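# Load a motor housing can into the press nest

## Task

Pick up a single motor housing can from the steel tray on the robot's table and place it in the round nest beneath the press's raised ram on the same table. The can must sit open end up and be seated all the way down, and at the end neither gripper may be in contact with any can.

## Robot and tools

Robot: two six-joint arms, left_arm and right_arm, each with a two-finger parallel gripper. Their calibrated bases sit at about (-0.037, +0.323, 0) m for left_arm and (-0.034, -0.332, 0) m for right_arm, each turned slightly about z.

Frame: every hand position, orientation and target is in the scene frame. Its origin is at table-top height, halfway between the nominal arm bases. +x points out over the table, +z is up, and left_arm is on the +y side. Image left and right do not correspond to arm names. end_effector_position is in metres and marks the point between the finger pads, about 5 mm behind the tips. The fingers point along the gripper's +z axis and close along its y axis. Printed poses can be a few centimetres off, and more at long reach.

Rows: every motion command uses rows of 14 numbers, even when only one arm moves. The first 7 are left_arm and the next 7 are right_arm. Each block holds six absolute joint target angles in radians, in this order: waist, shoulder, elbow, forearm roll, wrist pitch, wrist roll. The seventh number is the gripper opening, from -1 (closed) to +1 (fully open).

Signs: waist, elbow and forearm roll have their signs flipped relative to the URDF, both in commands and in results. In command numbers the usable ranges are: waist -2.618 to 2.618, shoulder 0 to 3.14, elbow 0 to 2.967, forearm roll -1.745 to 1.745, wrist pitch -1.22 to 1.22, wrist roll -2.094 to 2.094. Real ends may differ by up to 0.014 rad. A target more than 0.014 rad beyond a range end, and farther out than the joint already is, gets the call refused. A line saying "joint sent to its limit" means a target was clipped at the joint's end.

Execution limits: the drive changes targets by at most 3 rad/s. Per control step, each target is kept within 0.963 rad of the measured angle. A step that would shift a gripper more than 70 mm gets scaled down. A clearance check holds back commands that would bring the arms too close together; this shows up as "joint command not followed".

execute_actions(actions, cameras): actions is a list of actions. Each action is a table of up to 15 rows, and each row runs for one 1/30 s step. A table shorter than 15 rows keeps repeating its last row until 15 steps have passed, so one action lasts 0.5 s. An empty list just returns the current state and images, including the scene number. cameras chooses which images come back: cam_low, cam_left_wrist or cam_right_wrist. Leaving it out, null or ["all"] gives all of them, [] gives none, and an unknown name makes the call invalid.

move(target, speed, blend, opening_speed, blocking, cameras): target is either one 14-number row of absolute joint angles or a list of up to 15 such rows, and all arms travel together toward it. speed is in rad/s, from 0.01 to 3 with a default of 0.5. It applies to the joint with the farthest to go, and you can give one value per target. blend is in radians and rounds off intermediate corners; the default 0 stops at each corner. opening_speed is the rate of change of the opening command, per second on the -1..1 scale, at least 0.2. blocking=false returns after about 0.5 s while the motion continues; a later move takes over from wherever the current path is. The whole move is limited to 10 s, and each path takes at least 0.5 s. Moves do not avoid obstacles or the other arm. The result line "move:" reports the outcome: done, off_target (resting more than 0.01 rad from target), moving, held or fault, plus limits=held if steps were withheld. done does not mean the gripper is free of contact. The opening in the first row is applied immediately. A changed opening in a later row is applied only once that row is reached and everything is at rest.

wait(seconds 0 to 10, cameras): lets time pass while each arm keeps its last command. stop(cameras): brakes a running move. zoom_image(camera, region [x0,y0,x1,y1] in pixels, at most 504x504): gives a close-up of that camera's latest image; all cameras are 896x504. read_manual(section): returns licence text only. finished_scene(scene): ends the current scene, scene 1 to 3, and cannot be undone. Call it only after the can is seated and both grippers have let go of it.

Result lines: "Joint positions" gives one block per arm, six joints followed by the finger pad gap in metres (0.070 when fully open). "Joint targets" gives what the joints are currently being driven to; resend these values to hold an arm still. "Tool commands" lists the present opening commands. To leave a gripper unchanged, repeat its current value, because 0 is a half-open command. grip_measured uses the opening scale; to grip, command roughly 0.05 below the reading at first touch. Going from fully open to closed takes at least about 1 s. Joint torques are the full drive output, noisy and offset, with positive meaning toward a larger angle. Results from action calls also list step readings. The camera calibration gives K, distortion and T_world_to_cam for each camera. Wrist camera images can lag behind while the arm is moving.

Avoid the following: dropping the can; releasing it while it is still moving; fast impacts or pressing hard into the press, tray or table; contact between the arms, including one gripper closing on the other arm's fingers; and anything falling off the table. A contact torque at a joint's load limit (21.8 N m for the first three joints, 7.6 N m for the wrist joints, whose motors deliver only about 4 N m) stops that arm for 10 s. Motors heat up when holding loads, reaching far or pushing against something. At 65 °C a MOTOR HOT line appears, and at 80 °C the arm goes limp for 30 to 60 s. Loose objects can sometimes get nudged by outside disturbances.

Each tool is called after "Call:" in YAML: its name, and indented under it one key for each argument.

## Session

Call:
execute_actions:
  actions: []

Call:
zoom_image:
  camera: "cam_low"
  region: [240, 180, 600, 330]

Scene clock: 0.00 s.
left_arm: end_effector_position=(+0.2499, +0.1451, +0.3047) grip_measured=+1.00 end_effector_quat_wxyz=(+0.282, -0.174, +0.930, -0.162) | right_arm: end_effector_position=(+0.4885, -0.4318, +0.3393) grip_measured=+1.00 end_effector_quat_wxyz=(+0.522, -0.103, +0.802, -0.272)
Joint positions: left_arm=[0.757 1.315 1.438 -0.239 1.162 -1.093 0.07] | right_arm=[0.062 1.699 1.561 0.769 0.371 0.21 0.07]
Joint torques (N m): no reading
Motor temperatures (°C): left_arm=[26 31 28 29 32 33] | right_arm=[33 30 28 33 31 29]
Joint targets: left_arm=[0.757 1.315 1.438 -0.239 1.162 -1.093] | right_arm=[0.062 1.699 1.561 0.769 0.371 0.210]
Tool commands: left_gripper/opening=+1.0 right_gripper/opening=+1.0
camera_calibration:
cam_left_wrist: T_world_to_cam=[[0.228135, -0.884298, 0.407397, -0.054364], [-0.972952, -0.222666, 0.0615171, 0.255993], [0.0363138, -0.410412, -0.911177, 0.448256], [0, 0, 0, 1]] pos_world=[0.245194, 0.192896, 0.41484]
cam_right_wrist: T_world_to_cam=[[-0.0969712, -0.832013, 0.546215, -0.496226], [-0.858465, -0.207777, -0.468899, 0.49157], [0.503621, -0.514377, -0.694105, -0.107483], [0, 0, 0, 1]] pos_world=[0.428006, -0.366016, 0.426938]

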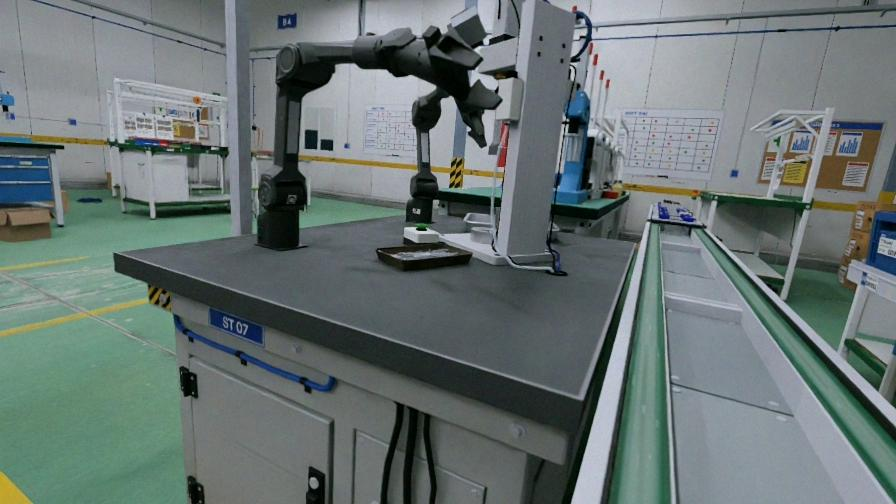

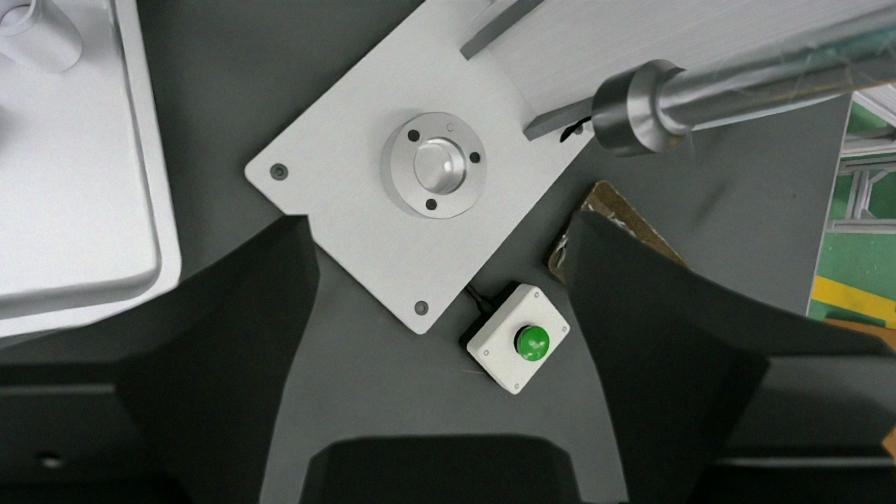

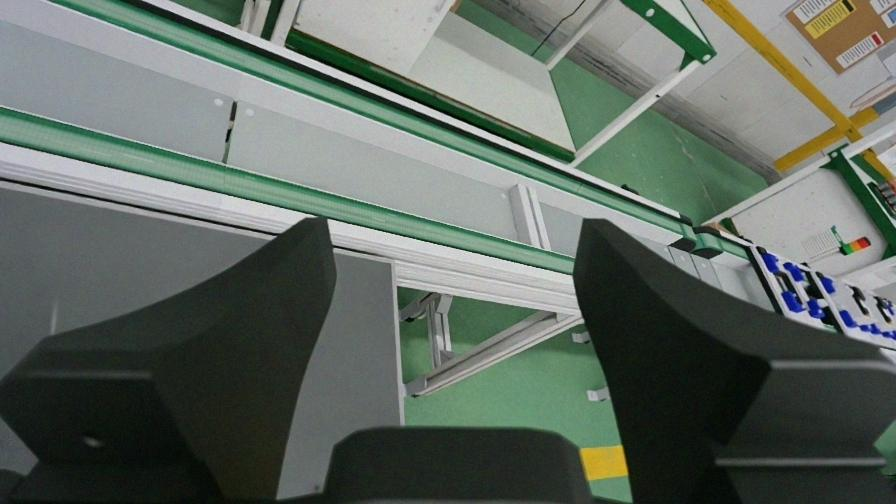

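Scaled by 1.400 from the camera's 896x504 image, which has a finer 1280x720 frame.

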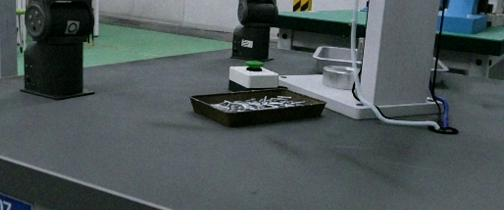

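Call:
move:
  target: [0.03,0.9309,0.9862,0,1.0155,0,1,0.062,1.699,1.561,0.769,0.371,0.21,1]
  speed: 0.9
  cameras: ["cam_left_wrist","cam_low"]

Call:
zoom_image:
  camera: "cam_left_wrist"
  region: [200, 0, 700, 400]

Scene clock: 5.67 s.
left_arm: end_effector_position=(+0.2126, +0.3302, +0.2597) grip_measured=+1.00 end_effector_quat_wxyz=(+0.341, -0.014, +0.940, +0.005) | right_arm: end_effector_position=(+0.4885, -0.4318, +0.3393) grip_measured=+1.00 end_effector_quat_wxyz=(+0.522, -0.103, +0.802, -0.272)
Joint positions: left_arm=[0.029 0.93 0.986 0 1.016 0 0.07] | right_arm=[0.062 1.699 1.561 0.769 0.371 0.21 0.07]
Joint torques (N m): left_arm=[0.08 -1.77 3.86 0.39 -0.42 0.05] | right_arm=[-0.09 -4.64 4.97 0.09 -0.8 0.12]
Joint targets: left_arm=[0.030 0.931 0.986 0.000 1.015 0.000] | right_arm=[0.062 1.699 1.561 0.769 0.371 0.210]
move: done
camera_calibration:
cam_left_wrist: T_world_to_cam=[[0.0251999, -0.999645, 0.00865954, 0.320971], [-0.995336, -0.0258963, -0.092928, 0.243551], [0.0931193, -0.00627737, -0.995635, 0.360942], [0, 0, 0, 1]] pos_world=[0.200716, 0.32943, 0.37922]
Images, in order (width x height): cam_low 896x504, cam_left_wrist 896x504.

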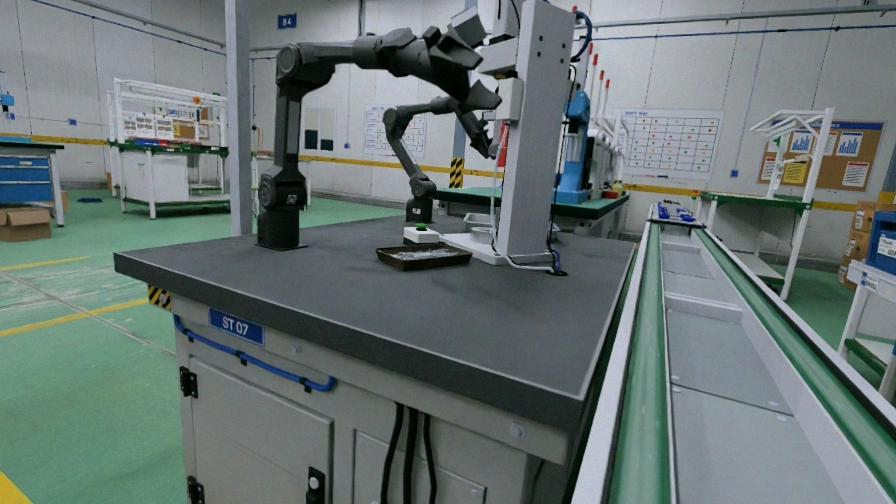

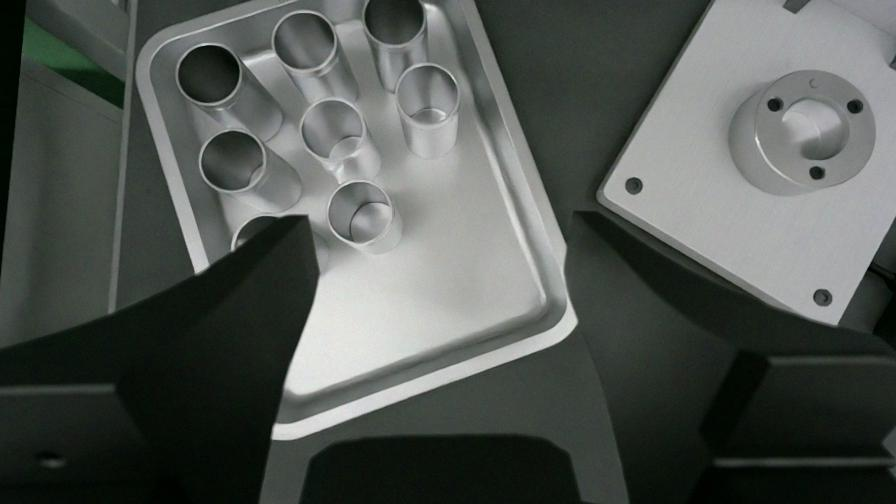

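Scaled by 1.008 from the camera's 896x504 image, which has a finer 1280x720 frame.

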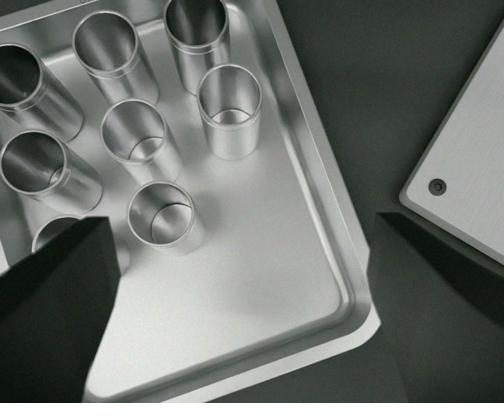

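Call:
move:
  target: [-0.149,0.9241,0.0798,0,-0.1461,0,0.58,0.062,1.699,1.561,0.769,0.371,0.21,1]
  speed: 0.9
  cameras: ["cam_left_wrist"]

Scene clock: 19.40 s.
left_arm: end_effector_position=(+0.1975, +0.3721, +0.0878) grip_measured=+0.58 end_effector_quat_wxyz=(+0.459, -0.092, +0.882, +0.048) | right_arm: end_effector_position=(+0.4885, -0.4318, +0.3393) grip_measured=+1.00 end_effector_quat_wxyz=(+0.522, -0.103, +0.802, -0.272)
Joint positions: left_arm=[-0.149 0.925 0.079 0 -0.147 0 0.055] | right_arm=[0.062 1.699 1.561 0.769 0.371 0.21 0.07]
Joint torques (N m): left_arm=[-0.78 -2.04 3.35 0.1 -0.43 0.07] | right_arm=[-0.15 -4.71 4.74 0.25 -0.98 0.18]
Joint targets: left_arm=[-0.149 0.924 0.080 0.000 -0.146 0.000] | right_arm=[0.062 1.699 1.561 0.769 0.371 0.210]
move: done
camera_calibration:
cam_left_wrist: T_world_to_cam=[[0.19931, -0.97991, 0.00715429, 0.323117], [-0.918177, -0.189294, -0.348021, 0.281565], [0.342383, 0.062795, -0.93746, 0.111492], [0, 0, 0, 1]] pos_world=[0.155954, 0.362923, 0.200198]
Images, in order (width x height): cam_left_wrist 896x504.

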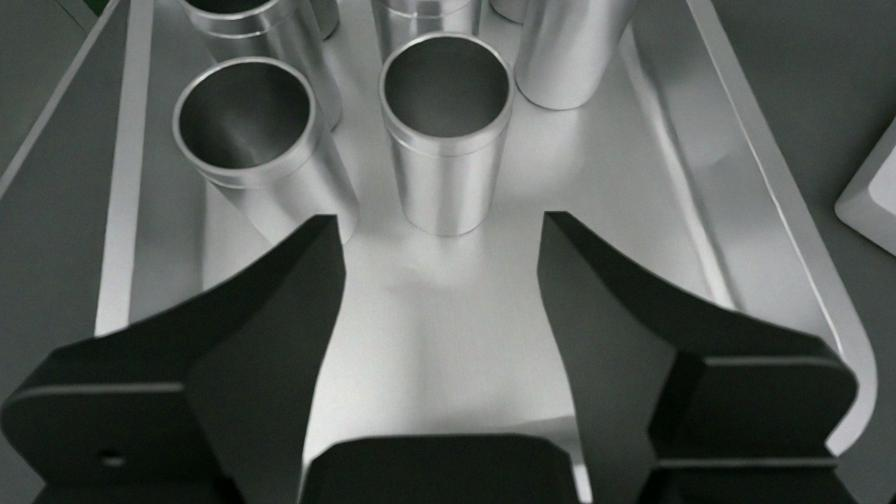

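Call:
move:
  target:
    - [-0.141,1.2353,0.0947,0,-0.4424,0,0.58,0.062,1.699,1.561,0.769,0.371,0.21,1]
    - [-0.141,1.5049,0.1565,0,-0.6502,0,0.58,0.062,1.699,1.561,0.769,0.371,0.21,1]
    - [-0.141,1.5049,0.1565,0,-0.6502,0,0.2,0.062,1.699,1.561,0.769,0.371,0.21,1]
  speed: 0.35
  blend: [0.1,0,0]
  opening_speed: 0.5
  cameras: ["cam_left_wrist"]

Scene clock: 27.77 s.
left_arm: end_effector_position=(+0.2561, +0.3821, +0.0477) grip_measured=+0.29 end_effector_quat_wxyz=(+0.459, -0.089, +0.883, +0.046) | right_arm: end_effector_position=(+0.4885, -0.4318, +0.3393) grip_measured=+1.00 end_effector_quat_wxyz=(+0.522, -0.103, +0.802, -0.272)
Joint positions: left_arm=[-0.141 1.506 0.157 0 -0.65 0 0.045] | right_arm=[0.062 1.699 1.561 0.769 0.371 0.21 0.07]
Joint torques (N m): left_arm=[-0.37 -4.43 1.03 0.26 -0.46 0] | right_arm=[-0.21 -4.71 4.21 0.37 -1.1 0.22]
Joint targets: left_arm=[-0.141 1.505 0.157 0.000 -0.650 0.000] | right_arm=[0.062 1.699 1.561 0.769 0.371 0.210]
move: done
camera_calibration:
cam_left_wrist: T_world_to_cam=[[0.19191, -0.981386, 0.00728372, 0.324034], [-0.919532, -0.182398, -0.348126, 0.321117], [0.342975, 0.0601113, -0.937419, 0.0540515], [0, 0, 0, 1]] pos_world=[0.214554, 0.373324, 0.160098]
Images, in order (width x height): cam_left_wrist 896x504.

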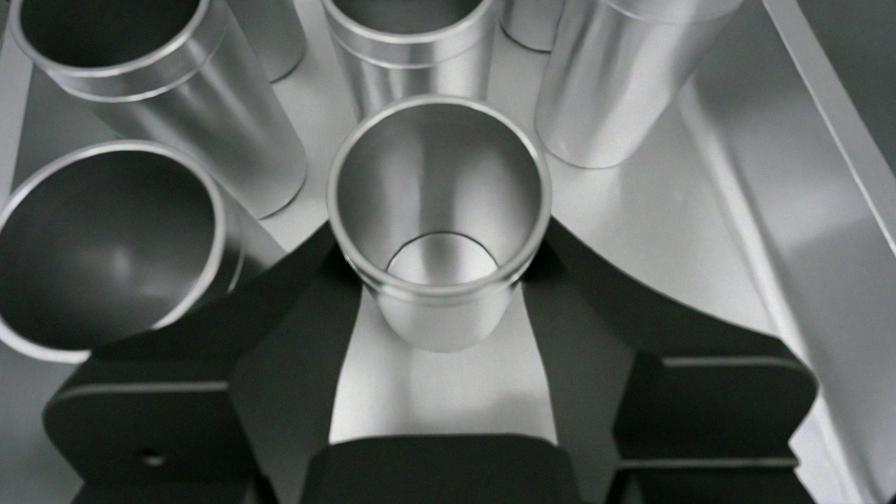

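Call:
move:
  target:
    - [-0.141,1.384,0.1897,0,-0.4961,0,0.2,0.062,1.699,1.561,0.769,0.371,0.21,1]
    - [-0.141,1.2503,0.2442,0,-0.3079,0,0.2,0.062,1.699,1.561,0.769,0.371,0.21,1]
    - [-0.12,1.0929,0.3554,0,-0.0391,0,0.2,0.062,1.699,1.561,0.769,0.371,0.21,1]
    - [0.2,1.0929,0.3554,0,-0.0391,0,0.2,0.062,1.699,1.561,0.769,0.371,0.21,1]
    - [0.688,1.245,0.4185,0,-0.1283,0,0.2,0.062,1.699,1.561,0.769,0.371,0.21,1]
  speed: [0.2,0.3,0.4,0.6,0.7]
  blend: [0.03,0.03,0.05,0.1,0]
  cameras: ["cam_left_wrist","cam_low"]

Call:
zoom_image:
  camera: "cam_left_wrist"
  region: [330, 0, 570, 180]

Call:
zoom_image:
  camera: "cam_low"
  region: [400, 60, 600, 290]

Scene clock: 38.07 s.
left_arm: end_effector_position=(+0.2280, +0.1295, +0.1225) grip_measured=+0.29 end_effector_quat_wxyz=(+0.438, +0.275, +0.844, -0.143) | right_arm: end_effector_position=(+0.4885, -0.4318, +0.3393) grip_measured=+1.00 end_effector_quat_wxyz=(+0.522, -0.103, +0.802, -0.272)
Joint positions: left_arm=[0.689 1.245 0.418 0 -0.128 0 0.045] | right_arm=[0.062 1.699 1.561 0.769 0.371 0.21 0.07]
Joint torques (N m): left_arm=[-1.07 -3.33 3.54 0.38 -0.64 0.08] | right_arm=[-0.32 -4.86 3.93 0.37 -1.11 0.21]
Joint targets: left_arm=[0.688 1.245 0.418 0.000 -0.128 0.000] | right_arm=[0.062 1.699 1.561 0.769 0.371 0.210]
move: done
camera_calibration:
cam_left_wrist: T_world_to_cam=[[-0.594927, -0.803748, 0.00710771, 0.237418], [-0.755191, 0.555914, -0.34734, 0.141996], [0.275223, -0.21201, -0.937712, 0.199704], [0, 0, 0, 1]] pos_world=[0.193518, 0.154226, 0.234898]
Images, in order (width x height): cam_low 896x504, cam_left_wrist 896x504.

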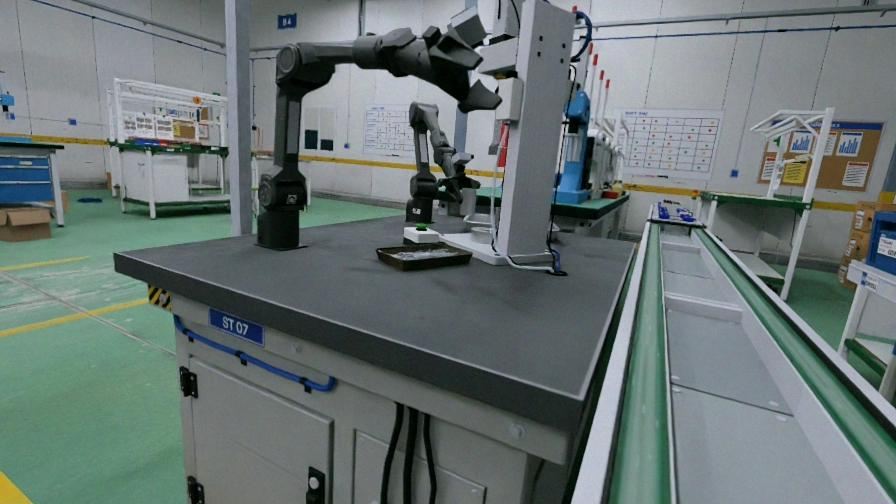

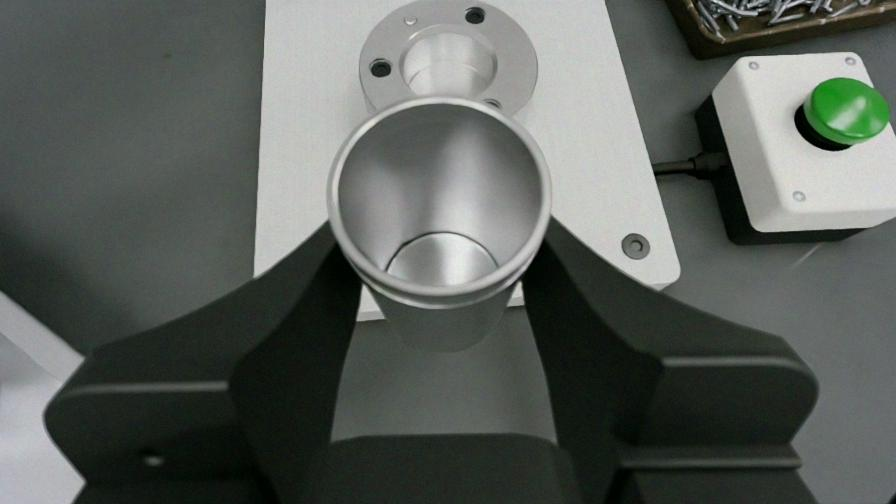

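Scaled by 2.100 from the camera's 896x504 image, which has a finer 1280x720 frame.

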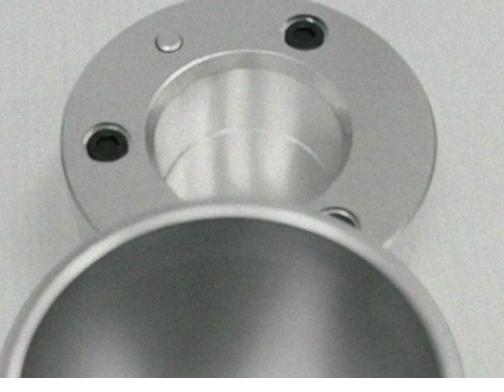

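Scaled by 2.191 from the camera's 896x504 image, which has a finer 1280x720 frame.

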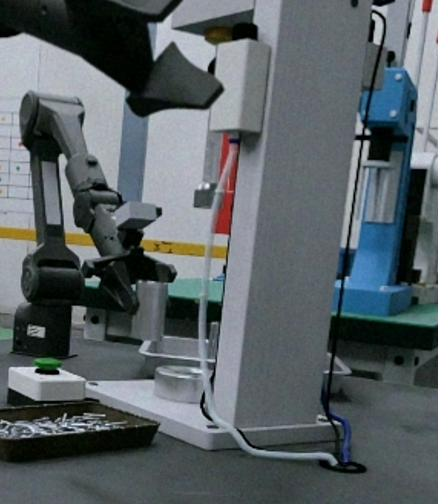

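Call:
move:
  target: [0.700,1.7154,0.8430,0,-0.1742,0,0.2,0.062,1.699,1.561,0.769,0.371,0.21,1]
  speed: 0.35
  cameras: ["cam_left_wrist","cam_low"]

Call:
zoom_image:
  camera: "cam_left_wrist"
  region: [310, 230, 570, 440]

Call:
zoom_image:
  camera: "cam_left_wrist"
  region: [360, 310, 510, 390]

Call:
zoom_image:
  camera: "cam_low"
  region: [440, 180, 510, 260]

Scene clock: 45.83 s.
left_arm: end_effector_position=(+0.3268, +0.0515, +0.1072) grip_measured=+0.29 end_effector_quat_wxyz=(+0.438, +0.279, +0.842, -0.145) | right_arm: end_effector_position=(+0.4885, -0.4318, +0.3393) grip_measured=+1.00 end_effector_quat_wxyz=(+0.522, -0.103, +0.802, -0.272)
Joint positions: left_arm=[0.7 1.718 0.844 0 -0.174 0 0.045] | right_arm=[0.062 1.699 1.561 0.769 0.371 0.21 0.07]
Joint torques (N m): left_arm=[0.07 -7.74 2.84 0.25 -0.63 0.12] | right_arm=[-0.35 -4.79 4.09 0.33 -1.06 0.21]
Joint targets: left_arm=[0.700 1.715 0.843 0.000 -0.174 0.000] | right_arm=[0.062 1.699 1.561 0.769 0.371 0.210]
move: done
camera_calibration:
cam_left_wrist: T_world_to_cam=[[-0.603479, -0.797347, 0.00713379, 0.236041], [-0.74925, 0.56397, -0.347221, 0.252335], [0.272832, -0.214885, -0.937756, 0.142538], [0, 0, 0, 1]] pos_world=[0.292619, 0.0765266, 0.219598]
Images, in order (width x height): cam_low 896x504, cam_left_wrist 896x504.

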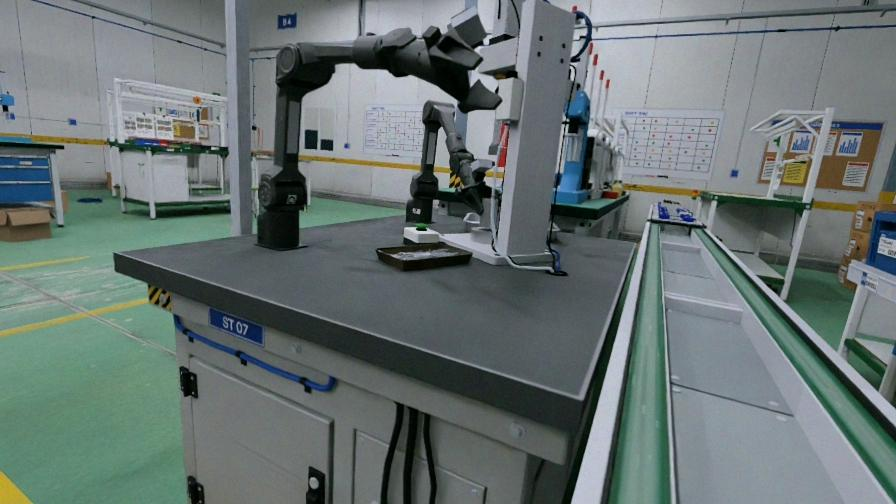

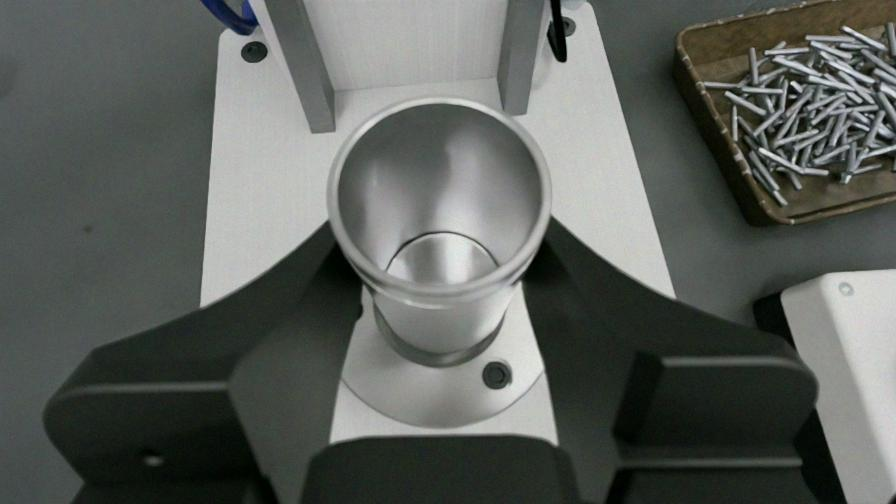

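Scaled by 1.938 from the camera's 896x504 image, which has a finer 1280x720 frame.

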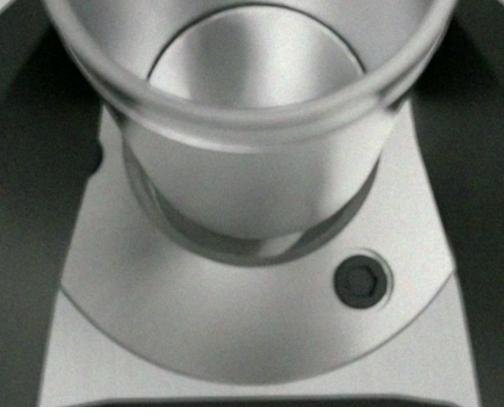

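Scaled by 3.360 from the camera's 896x504 image, which has a finer 1280x720 frame.

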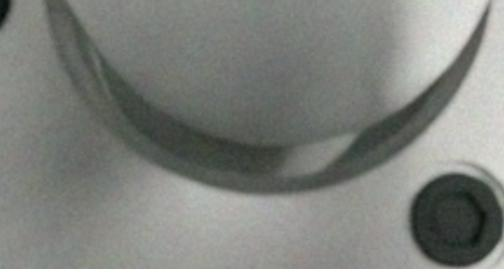

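Scaled by 6.300 from the camera's 896x504 image, which has a finer 1280x720 frame.

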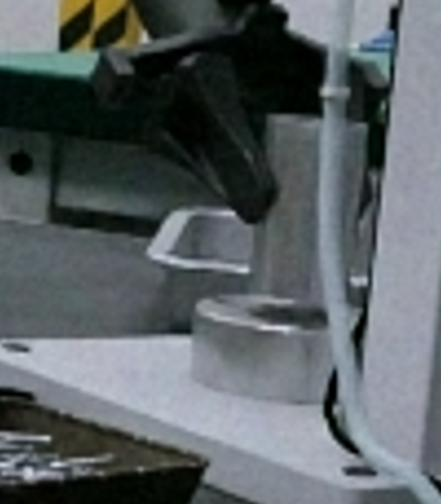

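Call:
move:
  target: [0.6995,1.7413,0.8221,0,-0.2210,0,0.2,0.062,1.699,1.561,0.769,0.371,0.21,1]
  speed: 0.1
  cameras: ["cam_left_wrist","cam_low"]

Call:
zoom_image:
  camera: "cam_left_wrist"
  region: [360, 310, 510, 390]

Call:
zoom_image:
  camera: "cam_low"
  region: [440, 180, 510, 260]

Scene clock: 53.13 s.
left_arm: end_effector_position=(+0.3261, +0.0520, +0.0971) grip_measured=+0.29 end_effector_quat_wxyz=(+0.439, +0.279, +0.842, -0.145) | right_arm: end_effector_position=(+0.4885, -0.4318, +0.3393) grip_measured=+1.00 end_effector_quat_wxyz=(+0.522, -0.103, +0.802, -0.272)
Joint positions: left_arm=[0.7 1.741 0.822 0 -0.222 0 0.045] | right_arm=[0.062 1.699 1.561 0.769 0.371 0.21 0.07]
Joint torques (N m): left_arm=[-1.07 -6.11 3.19 0.16 -0.6 0.16] | right_arm=[-0.38 -4.8 4.27 0.33 -1.03 0.2]
Joint targets: left_arm=[0.700 1.741 0.822 0.000 -0.221 0.000] | right_arm=[0.062 1.699 1.561 0.769 0.371 0.210]
move: done
camera_calibration:
cam_left_wrist: T_world_to_cam=[[-0.603521, -0.797315, 0.00711012, 0.236064], [-0.748636, 0.563559, -0.349207, 0.248054], [0.274421, -0.216077, -0.937019, 0.132819], [0, 0, 0, 1]] pos_world=[0.291723, 0.0771235, 0.209398]
Images, in order (width x height): cam_low 896x504, cam_left_wrist 896x504.

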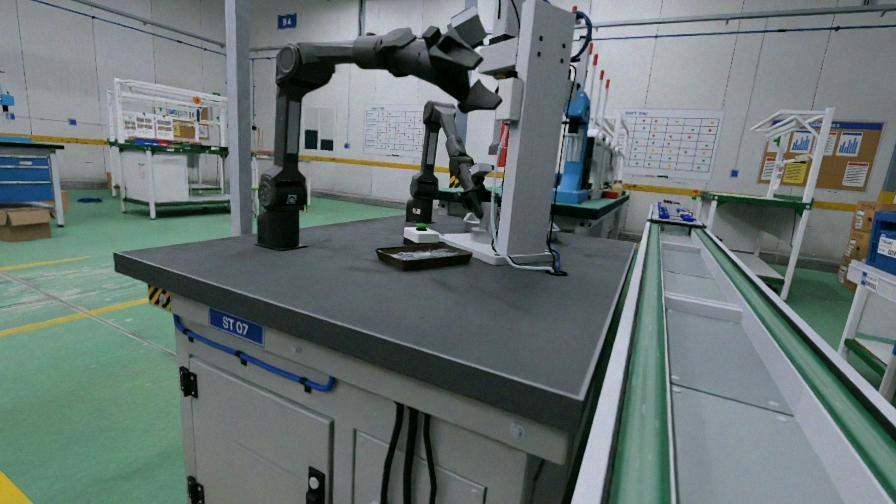

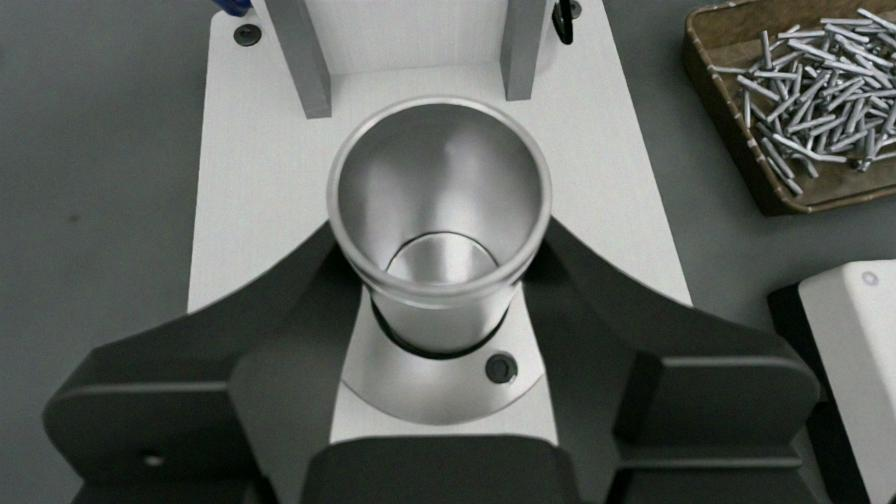

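Scaled by 3.360 from the camera's 896x504 image, which has a finer 1280x720 frame.

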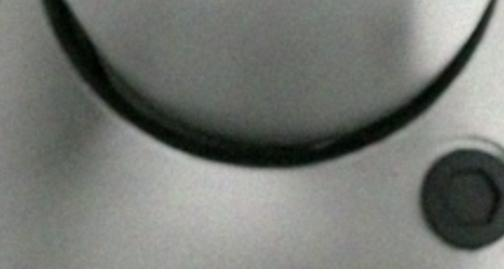

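Scaled by 6.300 from the camera's 896x504 image, which has a finer 1280x720 frame.

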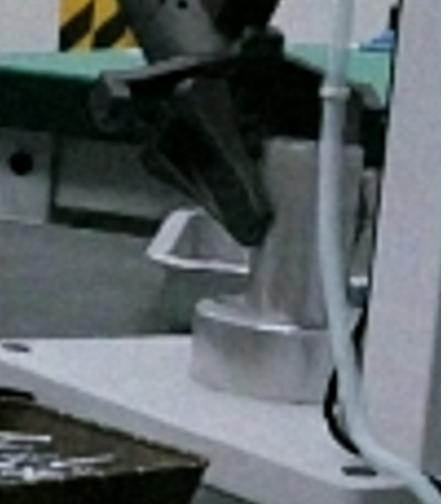

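Call:
move:
  target:
    - [0.6985,1.7738,0.8045,0,-0.2711,0,0.2,0.062,1.699,1.561,0.769,0.371,0.21,1]
    - [0.6985,1.791,0.7968,0,-0.296,0,0.2,0.062,1.699,1.561,0.769,0.371,0.21,1]
  speed: 0.07
  cameras: ["cam_left_wrist","cam_low"]

Call:
zoom_image:
  camera: "cam_left_wrist"
  region: [360, 310, 510, 390]

Call:
zoom_image:
  camera: "cam_low"
  region: [440, 180, 510, 260]

Scene clock: 58.03 s.
left_arm: end_effector_position=(+0.3264, +0.0523, +0.0790) grip_measured=+0.29 end_effector_quat_wxyz=(+0.438, +0.279, +0.842, -0.145) | right_arm: end_effector_position=(+0.4885, -0.4318, +0.3393) grip_measured=+1.00 end_effector_quat_wxyz=(+0.522, -0.103, +0.802, -0.272)
Joint positions: left_arm=[0.699 1.791 0.797 0 -0.297 0 0.045] | right_arm=[0.062 1.699 1.561 0.769 0.371 0.21 0.07]
Joint torques (N m): left_arm=[-0.69 -5.82 1.67 0.04 -0.16 0.06] | right_arm=[-0.4 -4.86 4.36 0.3 -0.99 0.2]
Joint targets: left_arm=[0.698 1.791 0.797 0.000 -0.296 0.000] | right_arm=[0.062 1.699 1.561 0.769 0.371 0.210]
move: done
camera_calibration:
cam_left_wrist: T_world_to_cam=[[-0.602743, -0.797903, 0.00713551, 0.236426], [-0.749254, 0.562872, -0.348988, 0.24198], [0.274442, -0.215697, -0.9371, 0.115822], [0, 0, 0, 1]] pos_world=[0.292023, 0.0774237, 0.191298]
Images, in order (width x height): cam_low 896x504, cam_left_wrist 896x504.

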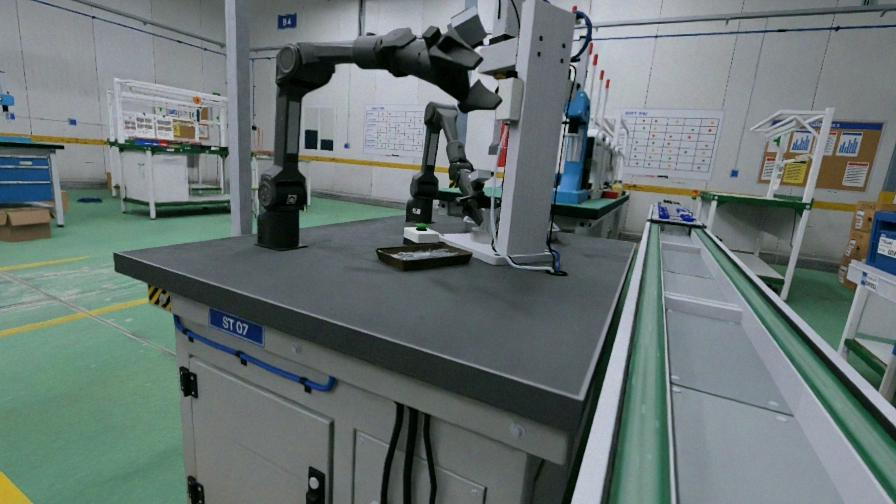

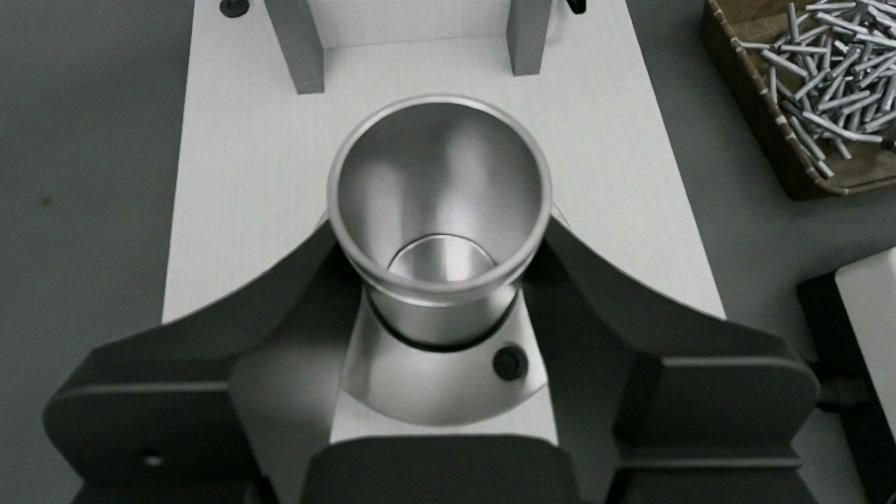

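Scaled by 3.360 from the camera's 896x504 image, which has a finer 1280x720 frame.

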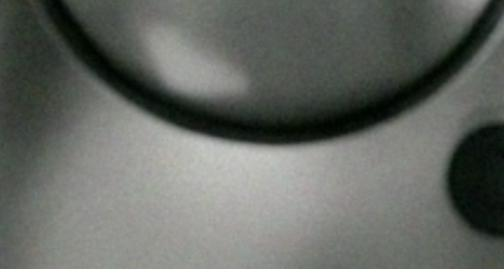

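Scaled by 6.300 from the camera's 896x504 image, which has a finer 1280x720 frame.

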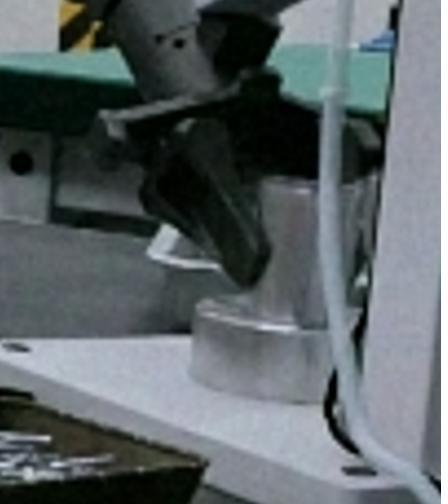

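Call:
move:
  target: [0.6985,1.8053,0.7903,0,-0.3168,0,0.2,0.062,1.699,1.561,0.769,0.371,0.21,1]
  speed: 0.05
  cameras: ["cam_left_wrist"]

Scene clock: 60.30 s.
left_arm: end_effector_position=(+0.3268, +0.0520, +0.0761) grip_measured=+0.29 end_effector_quat_wxyz=(+0.441, +0.278, +0.841, -0.146) | right_arm: end_effector_position=(+0.4885, -0.4318, +0.3393) grip_measured=+1.00 end_effector_quat_wxyz=(+0.522, -0.103, +0.802, -0.272)
Joint positions: left_arm=[0.699 1.801 0.791 0 -0.318 0 0.045] | right_arm=[0.062 1.699 1.561 0.769 0.371 0.21 0.07]
Joint torques (N m): left_arm=[-0.86 -2.73 1.42 0.02 0.11 -0.01] | right_arm=[-0.47 -4.88 4.45 0.29 -0.98 0.18]
Joint targets: left_arm=[0.698 1.805 0.790 0.000 -0.317 0.000] | right_arm=[0.062 1.699 1.561 0.769 0.371 0.210]
move: done
camera_calibration:
cam_left_wrist: T_world_to_cam=[[-0.602811, -0.797852, 0.0071844, 0.236474], [-0.747722, 0.561748, -0.354049, 0.241372], [0.278443, -0.218796, -0.935199, 0.111675], [0, 0, 0, 1]] pos_world=[0.291933, 0.0775155, 0.188197]
Images, in order (width x height): cam_left_wrist 896x504.

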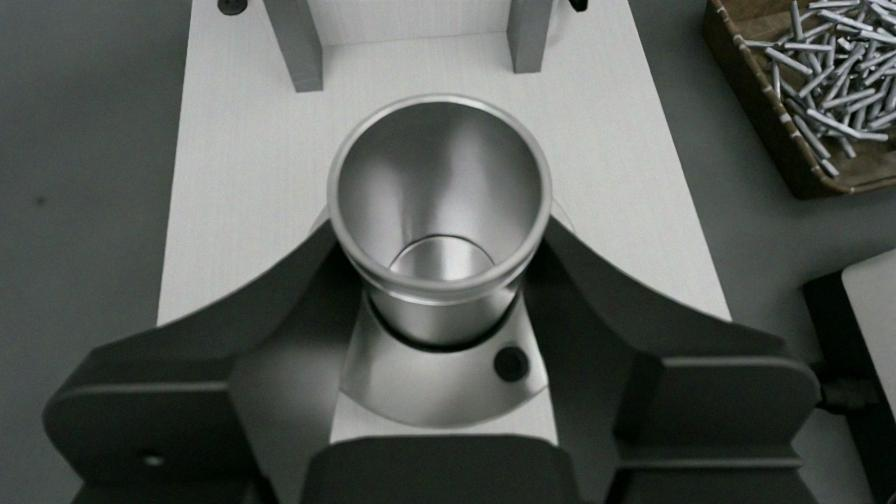

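Call:
move:
  target:
    - [0.6985,1.8005,0.7910,0,-0.3160,0,0.2,0.062,1.699,1.561,0.769,0.371,0.21,1]
    - [0.6985,1.8005,0.7910,0,-0.3160,0,0.58,0.062,1.699,1.561,0.769,0.371,0.21,1]
  speed: 0.05
  opening_speed: 0.4
  cameras: ["cam_left_wrist","cam_low"]

Call:
zoom_image:
  camera: "cam_left_wrist"
  region: [310, 80, 570, 390]

Call:
zoom_image:
  camera: "cam_low"
  region: [440, 180, 510, 260]

Scene clock: 64.73 s.
left_arm: end_effector_position=(+0.3265, +0.0523, +0.0756) grip_measured=+0.58 end_effector_quat_wxyz=(+0.439, +0.279, +0.841, -0.146) | right_arm: end_effector_position=(+0.4885, -0.4318, +0.3393) grip_measured=+1.00 end_effector_quat_wxyz=(+0.522, -0.103, +0.802, -0.272)
Joint positions: left_arm=[0.699 1.801 0.791 0 -0.315 0 0.055] | right_arm=[0.062 1.699 1.561 0.769 0.371 0.21 0.07]
Joint torques (N m): left_arm=[-0.66 -7.38 2.98 0.45 -0.55 0.16] | right_arm=[-0.52 -4.94 4.63 0.27 -0.93 0.17]
Joint targets: left_arm=[0.698 1.801 0.791 0.000 -0.316 0.000] | right_arm=[0.062 1.699 1.561 0.769 0.371 0.210]
move: done
camera_calibration:
cam_left_wrist: T_world_to_cam=[[-0.602732, -0.797912, 0.0071604, 0.236463], [-0.748639, 0.562361, -0.351128, 0.240895], [0.276142, -0.216997, -0.9363, 0.112043], [0, 0, 0, 1]] pos_world=[0.291927, 0.0775202, 0.187798]
Images, in order (width x height): cam_low 896x504, cam_left_wrist 896x504.

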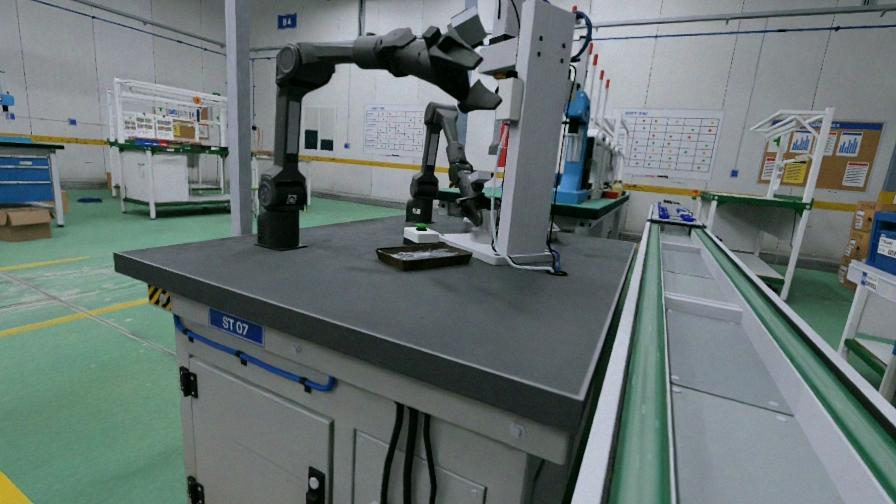

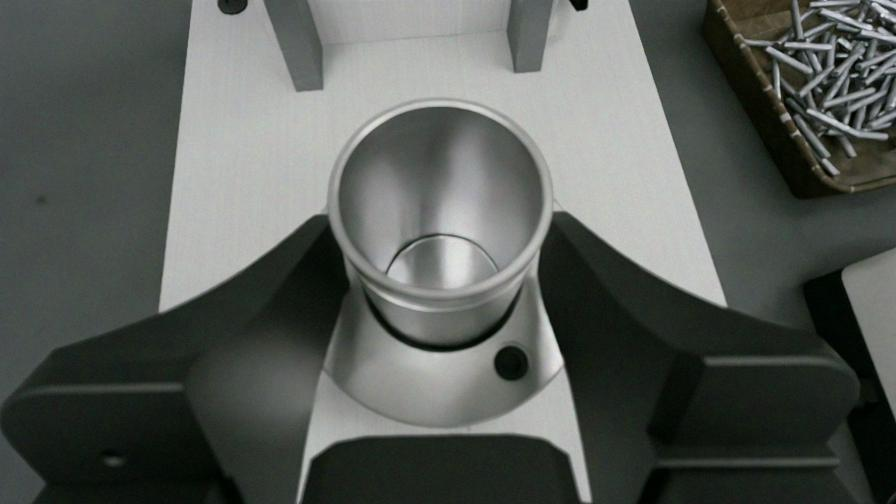

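Scaled by 1.626 from the camera's 896x504 image, which has a finer 1280x720 frame.

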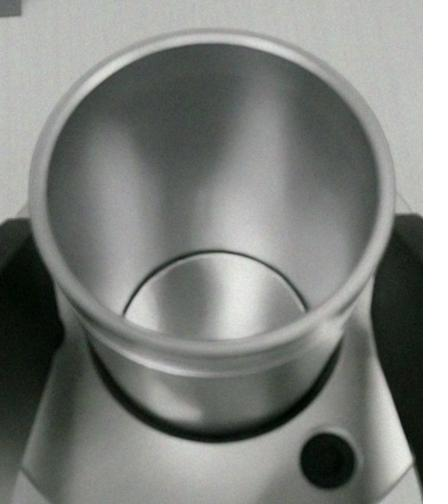

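Scaled by 6.300 from the camera's 896x504 image, which has a finer 1280x720 frame.

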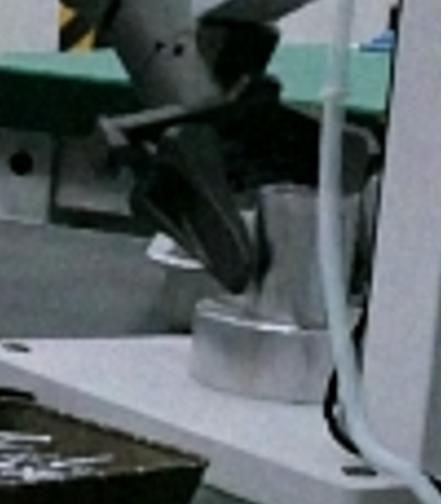

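Call:
move:
  target:
    - [0.6985,1.4475,0.6054,0,-0.1439,0,0.58,0.062,1.699,1.561,0.769,0.371,0.21,1]
    - [0.6985,1.245,0.4185,0,-0.1283,0,0.58,0.062,1.699,1.561,0.769,0.371,0.21,1]
  speed: [0.25,0.5]
  blend: [0.05,0]

Call:
zoom_image:
  camera: "cam_left_wrist"
  region: [330, 0, 570, 180]

Call:
zoom_image:
  camera: "cam_low"
  region: [440, 180, 510, 260]

Scene clock: 69.97 s.
left_arm: end_effector_position=(+0.2260, +0.1270, +0.1233) grip_measured=+0.58 end_effector_quat_wxyz=(+0.439, +0.279, +0.842, -0.145) | right_arm: end_effector_position=(+0.4885, -0.4318, +0.3393) grip_measured=+1.00 end_effector_quat_wxyz=(+0.522, -0.103, +0.802, -0.272)
Joint positions: left_arm=[0.699 1.243 0.418 0 -0.128 0 0.055] | right_arm=[0.062 1.699 1.561 0.769 0.371 0.21 0.07]
Joint torques (N m): left_arm=[0.08 -2.18 3.43 0.36 -0.55 0.11] | right_arm=[-0.49 -4.9 4.79 0.24 -0.88 0.16]
Joint targets: left_arm=[0.698 1.245 0.418 0.000 -0.128 0.000] | right_arm=[0.062 1.699 1.561 0.769 0.371 0.210]
move: done
camera_calibration:
cam_left_wrist: T_world_to_cam=[[-0.602783, -0.797874, 0.00713745, 0.235201], [-0.749043, 0.562764, -0.349616, 0.140294], [0.274933, -0.216089, -0.936866, 0.200912], [0, 0, 0, 1]] pos_world=[0.191624, 0.152123, 0.235598]
cam_right_wrist: T_world_to_cam=[[-0.0969712, -0.832013, 0.546215, -0.496226], [-0.858465, -0.207777, -0.468899, 0.49157], [0.503621, -0.514377, -0.694105, -0.107483], [0, 0, 0, 1]] pos_world=[0.428006, -0.366016, 0.426938]

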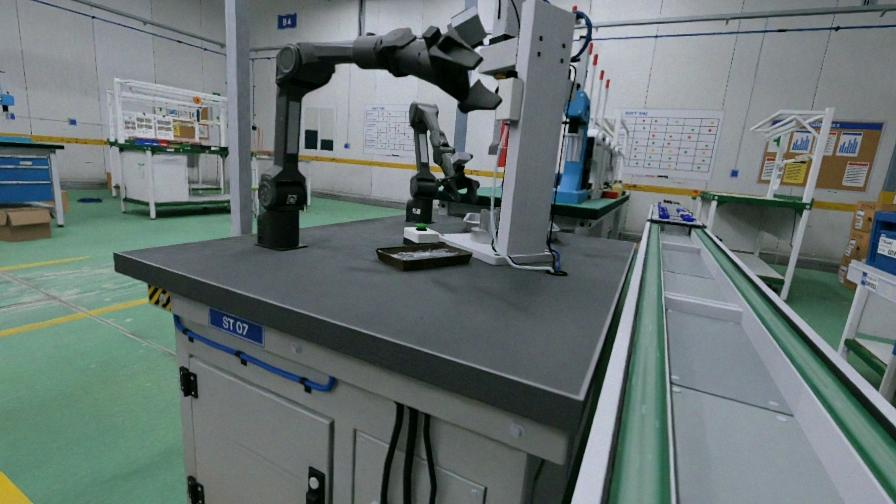

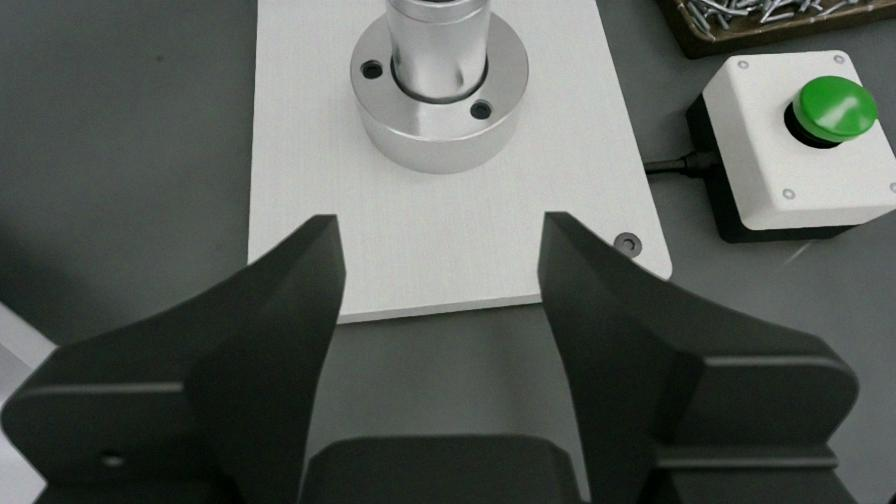

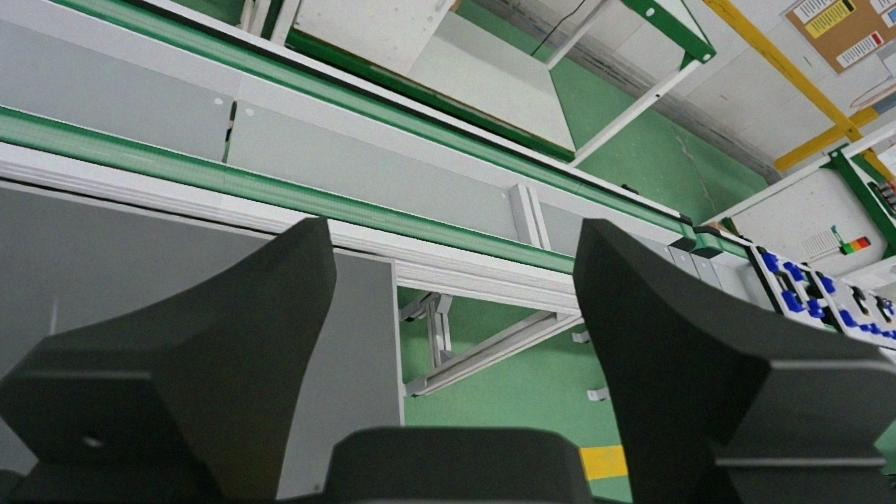

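Scaled by 2.100 from the camera's 896x504 image, which has a finer 1280x720 frame.

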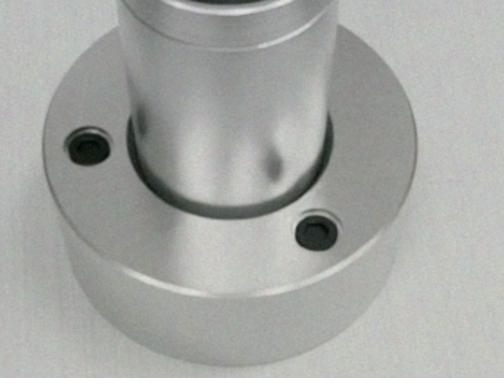

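Scaled by 6.300 from the camera's 896x504 image, which has a finer 1280x720 frame.

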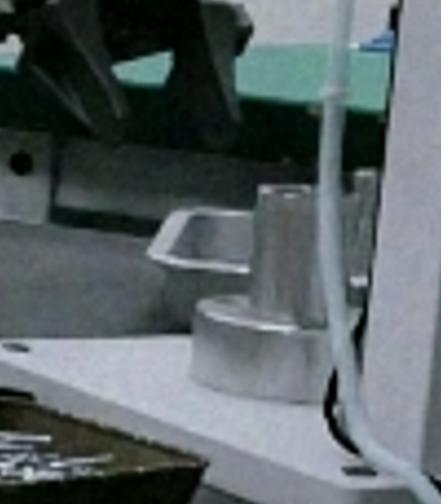

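Call:
finished_scene:
  scene: 2

The scene is finished: the task was done.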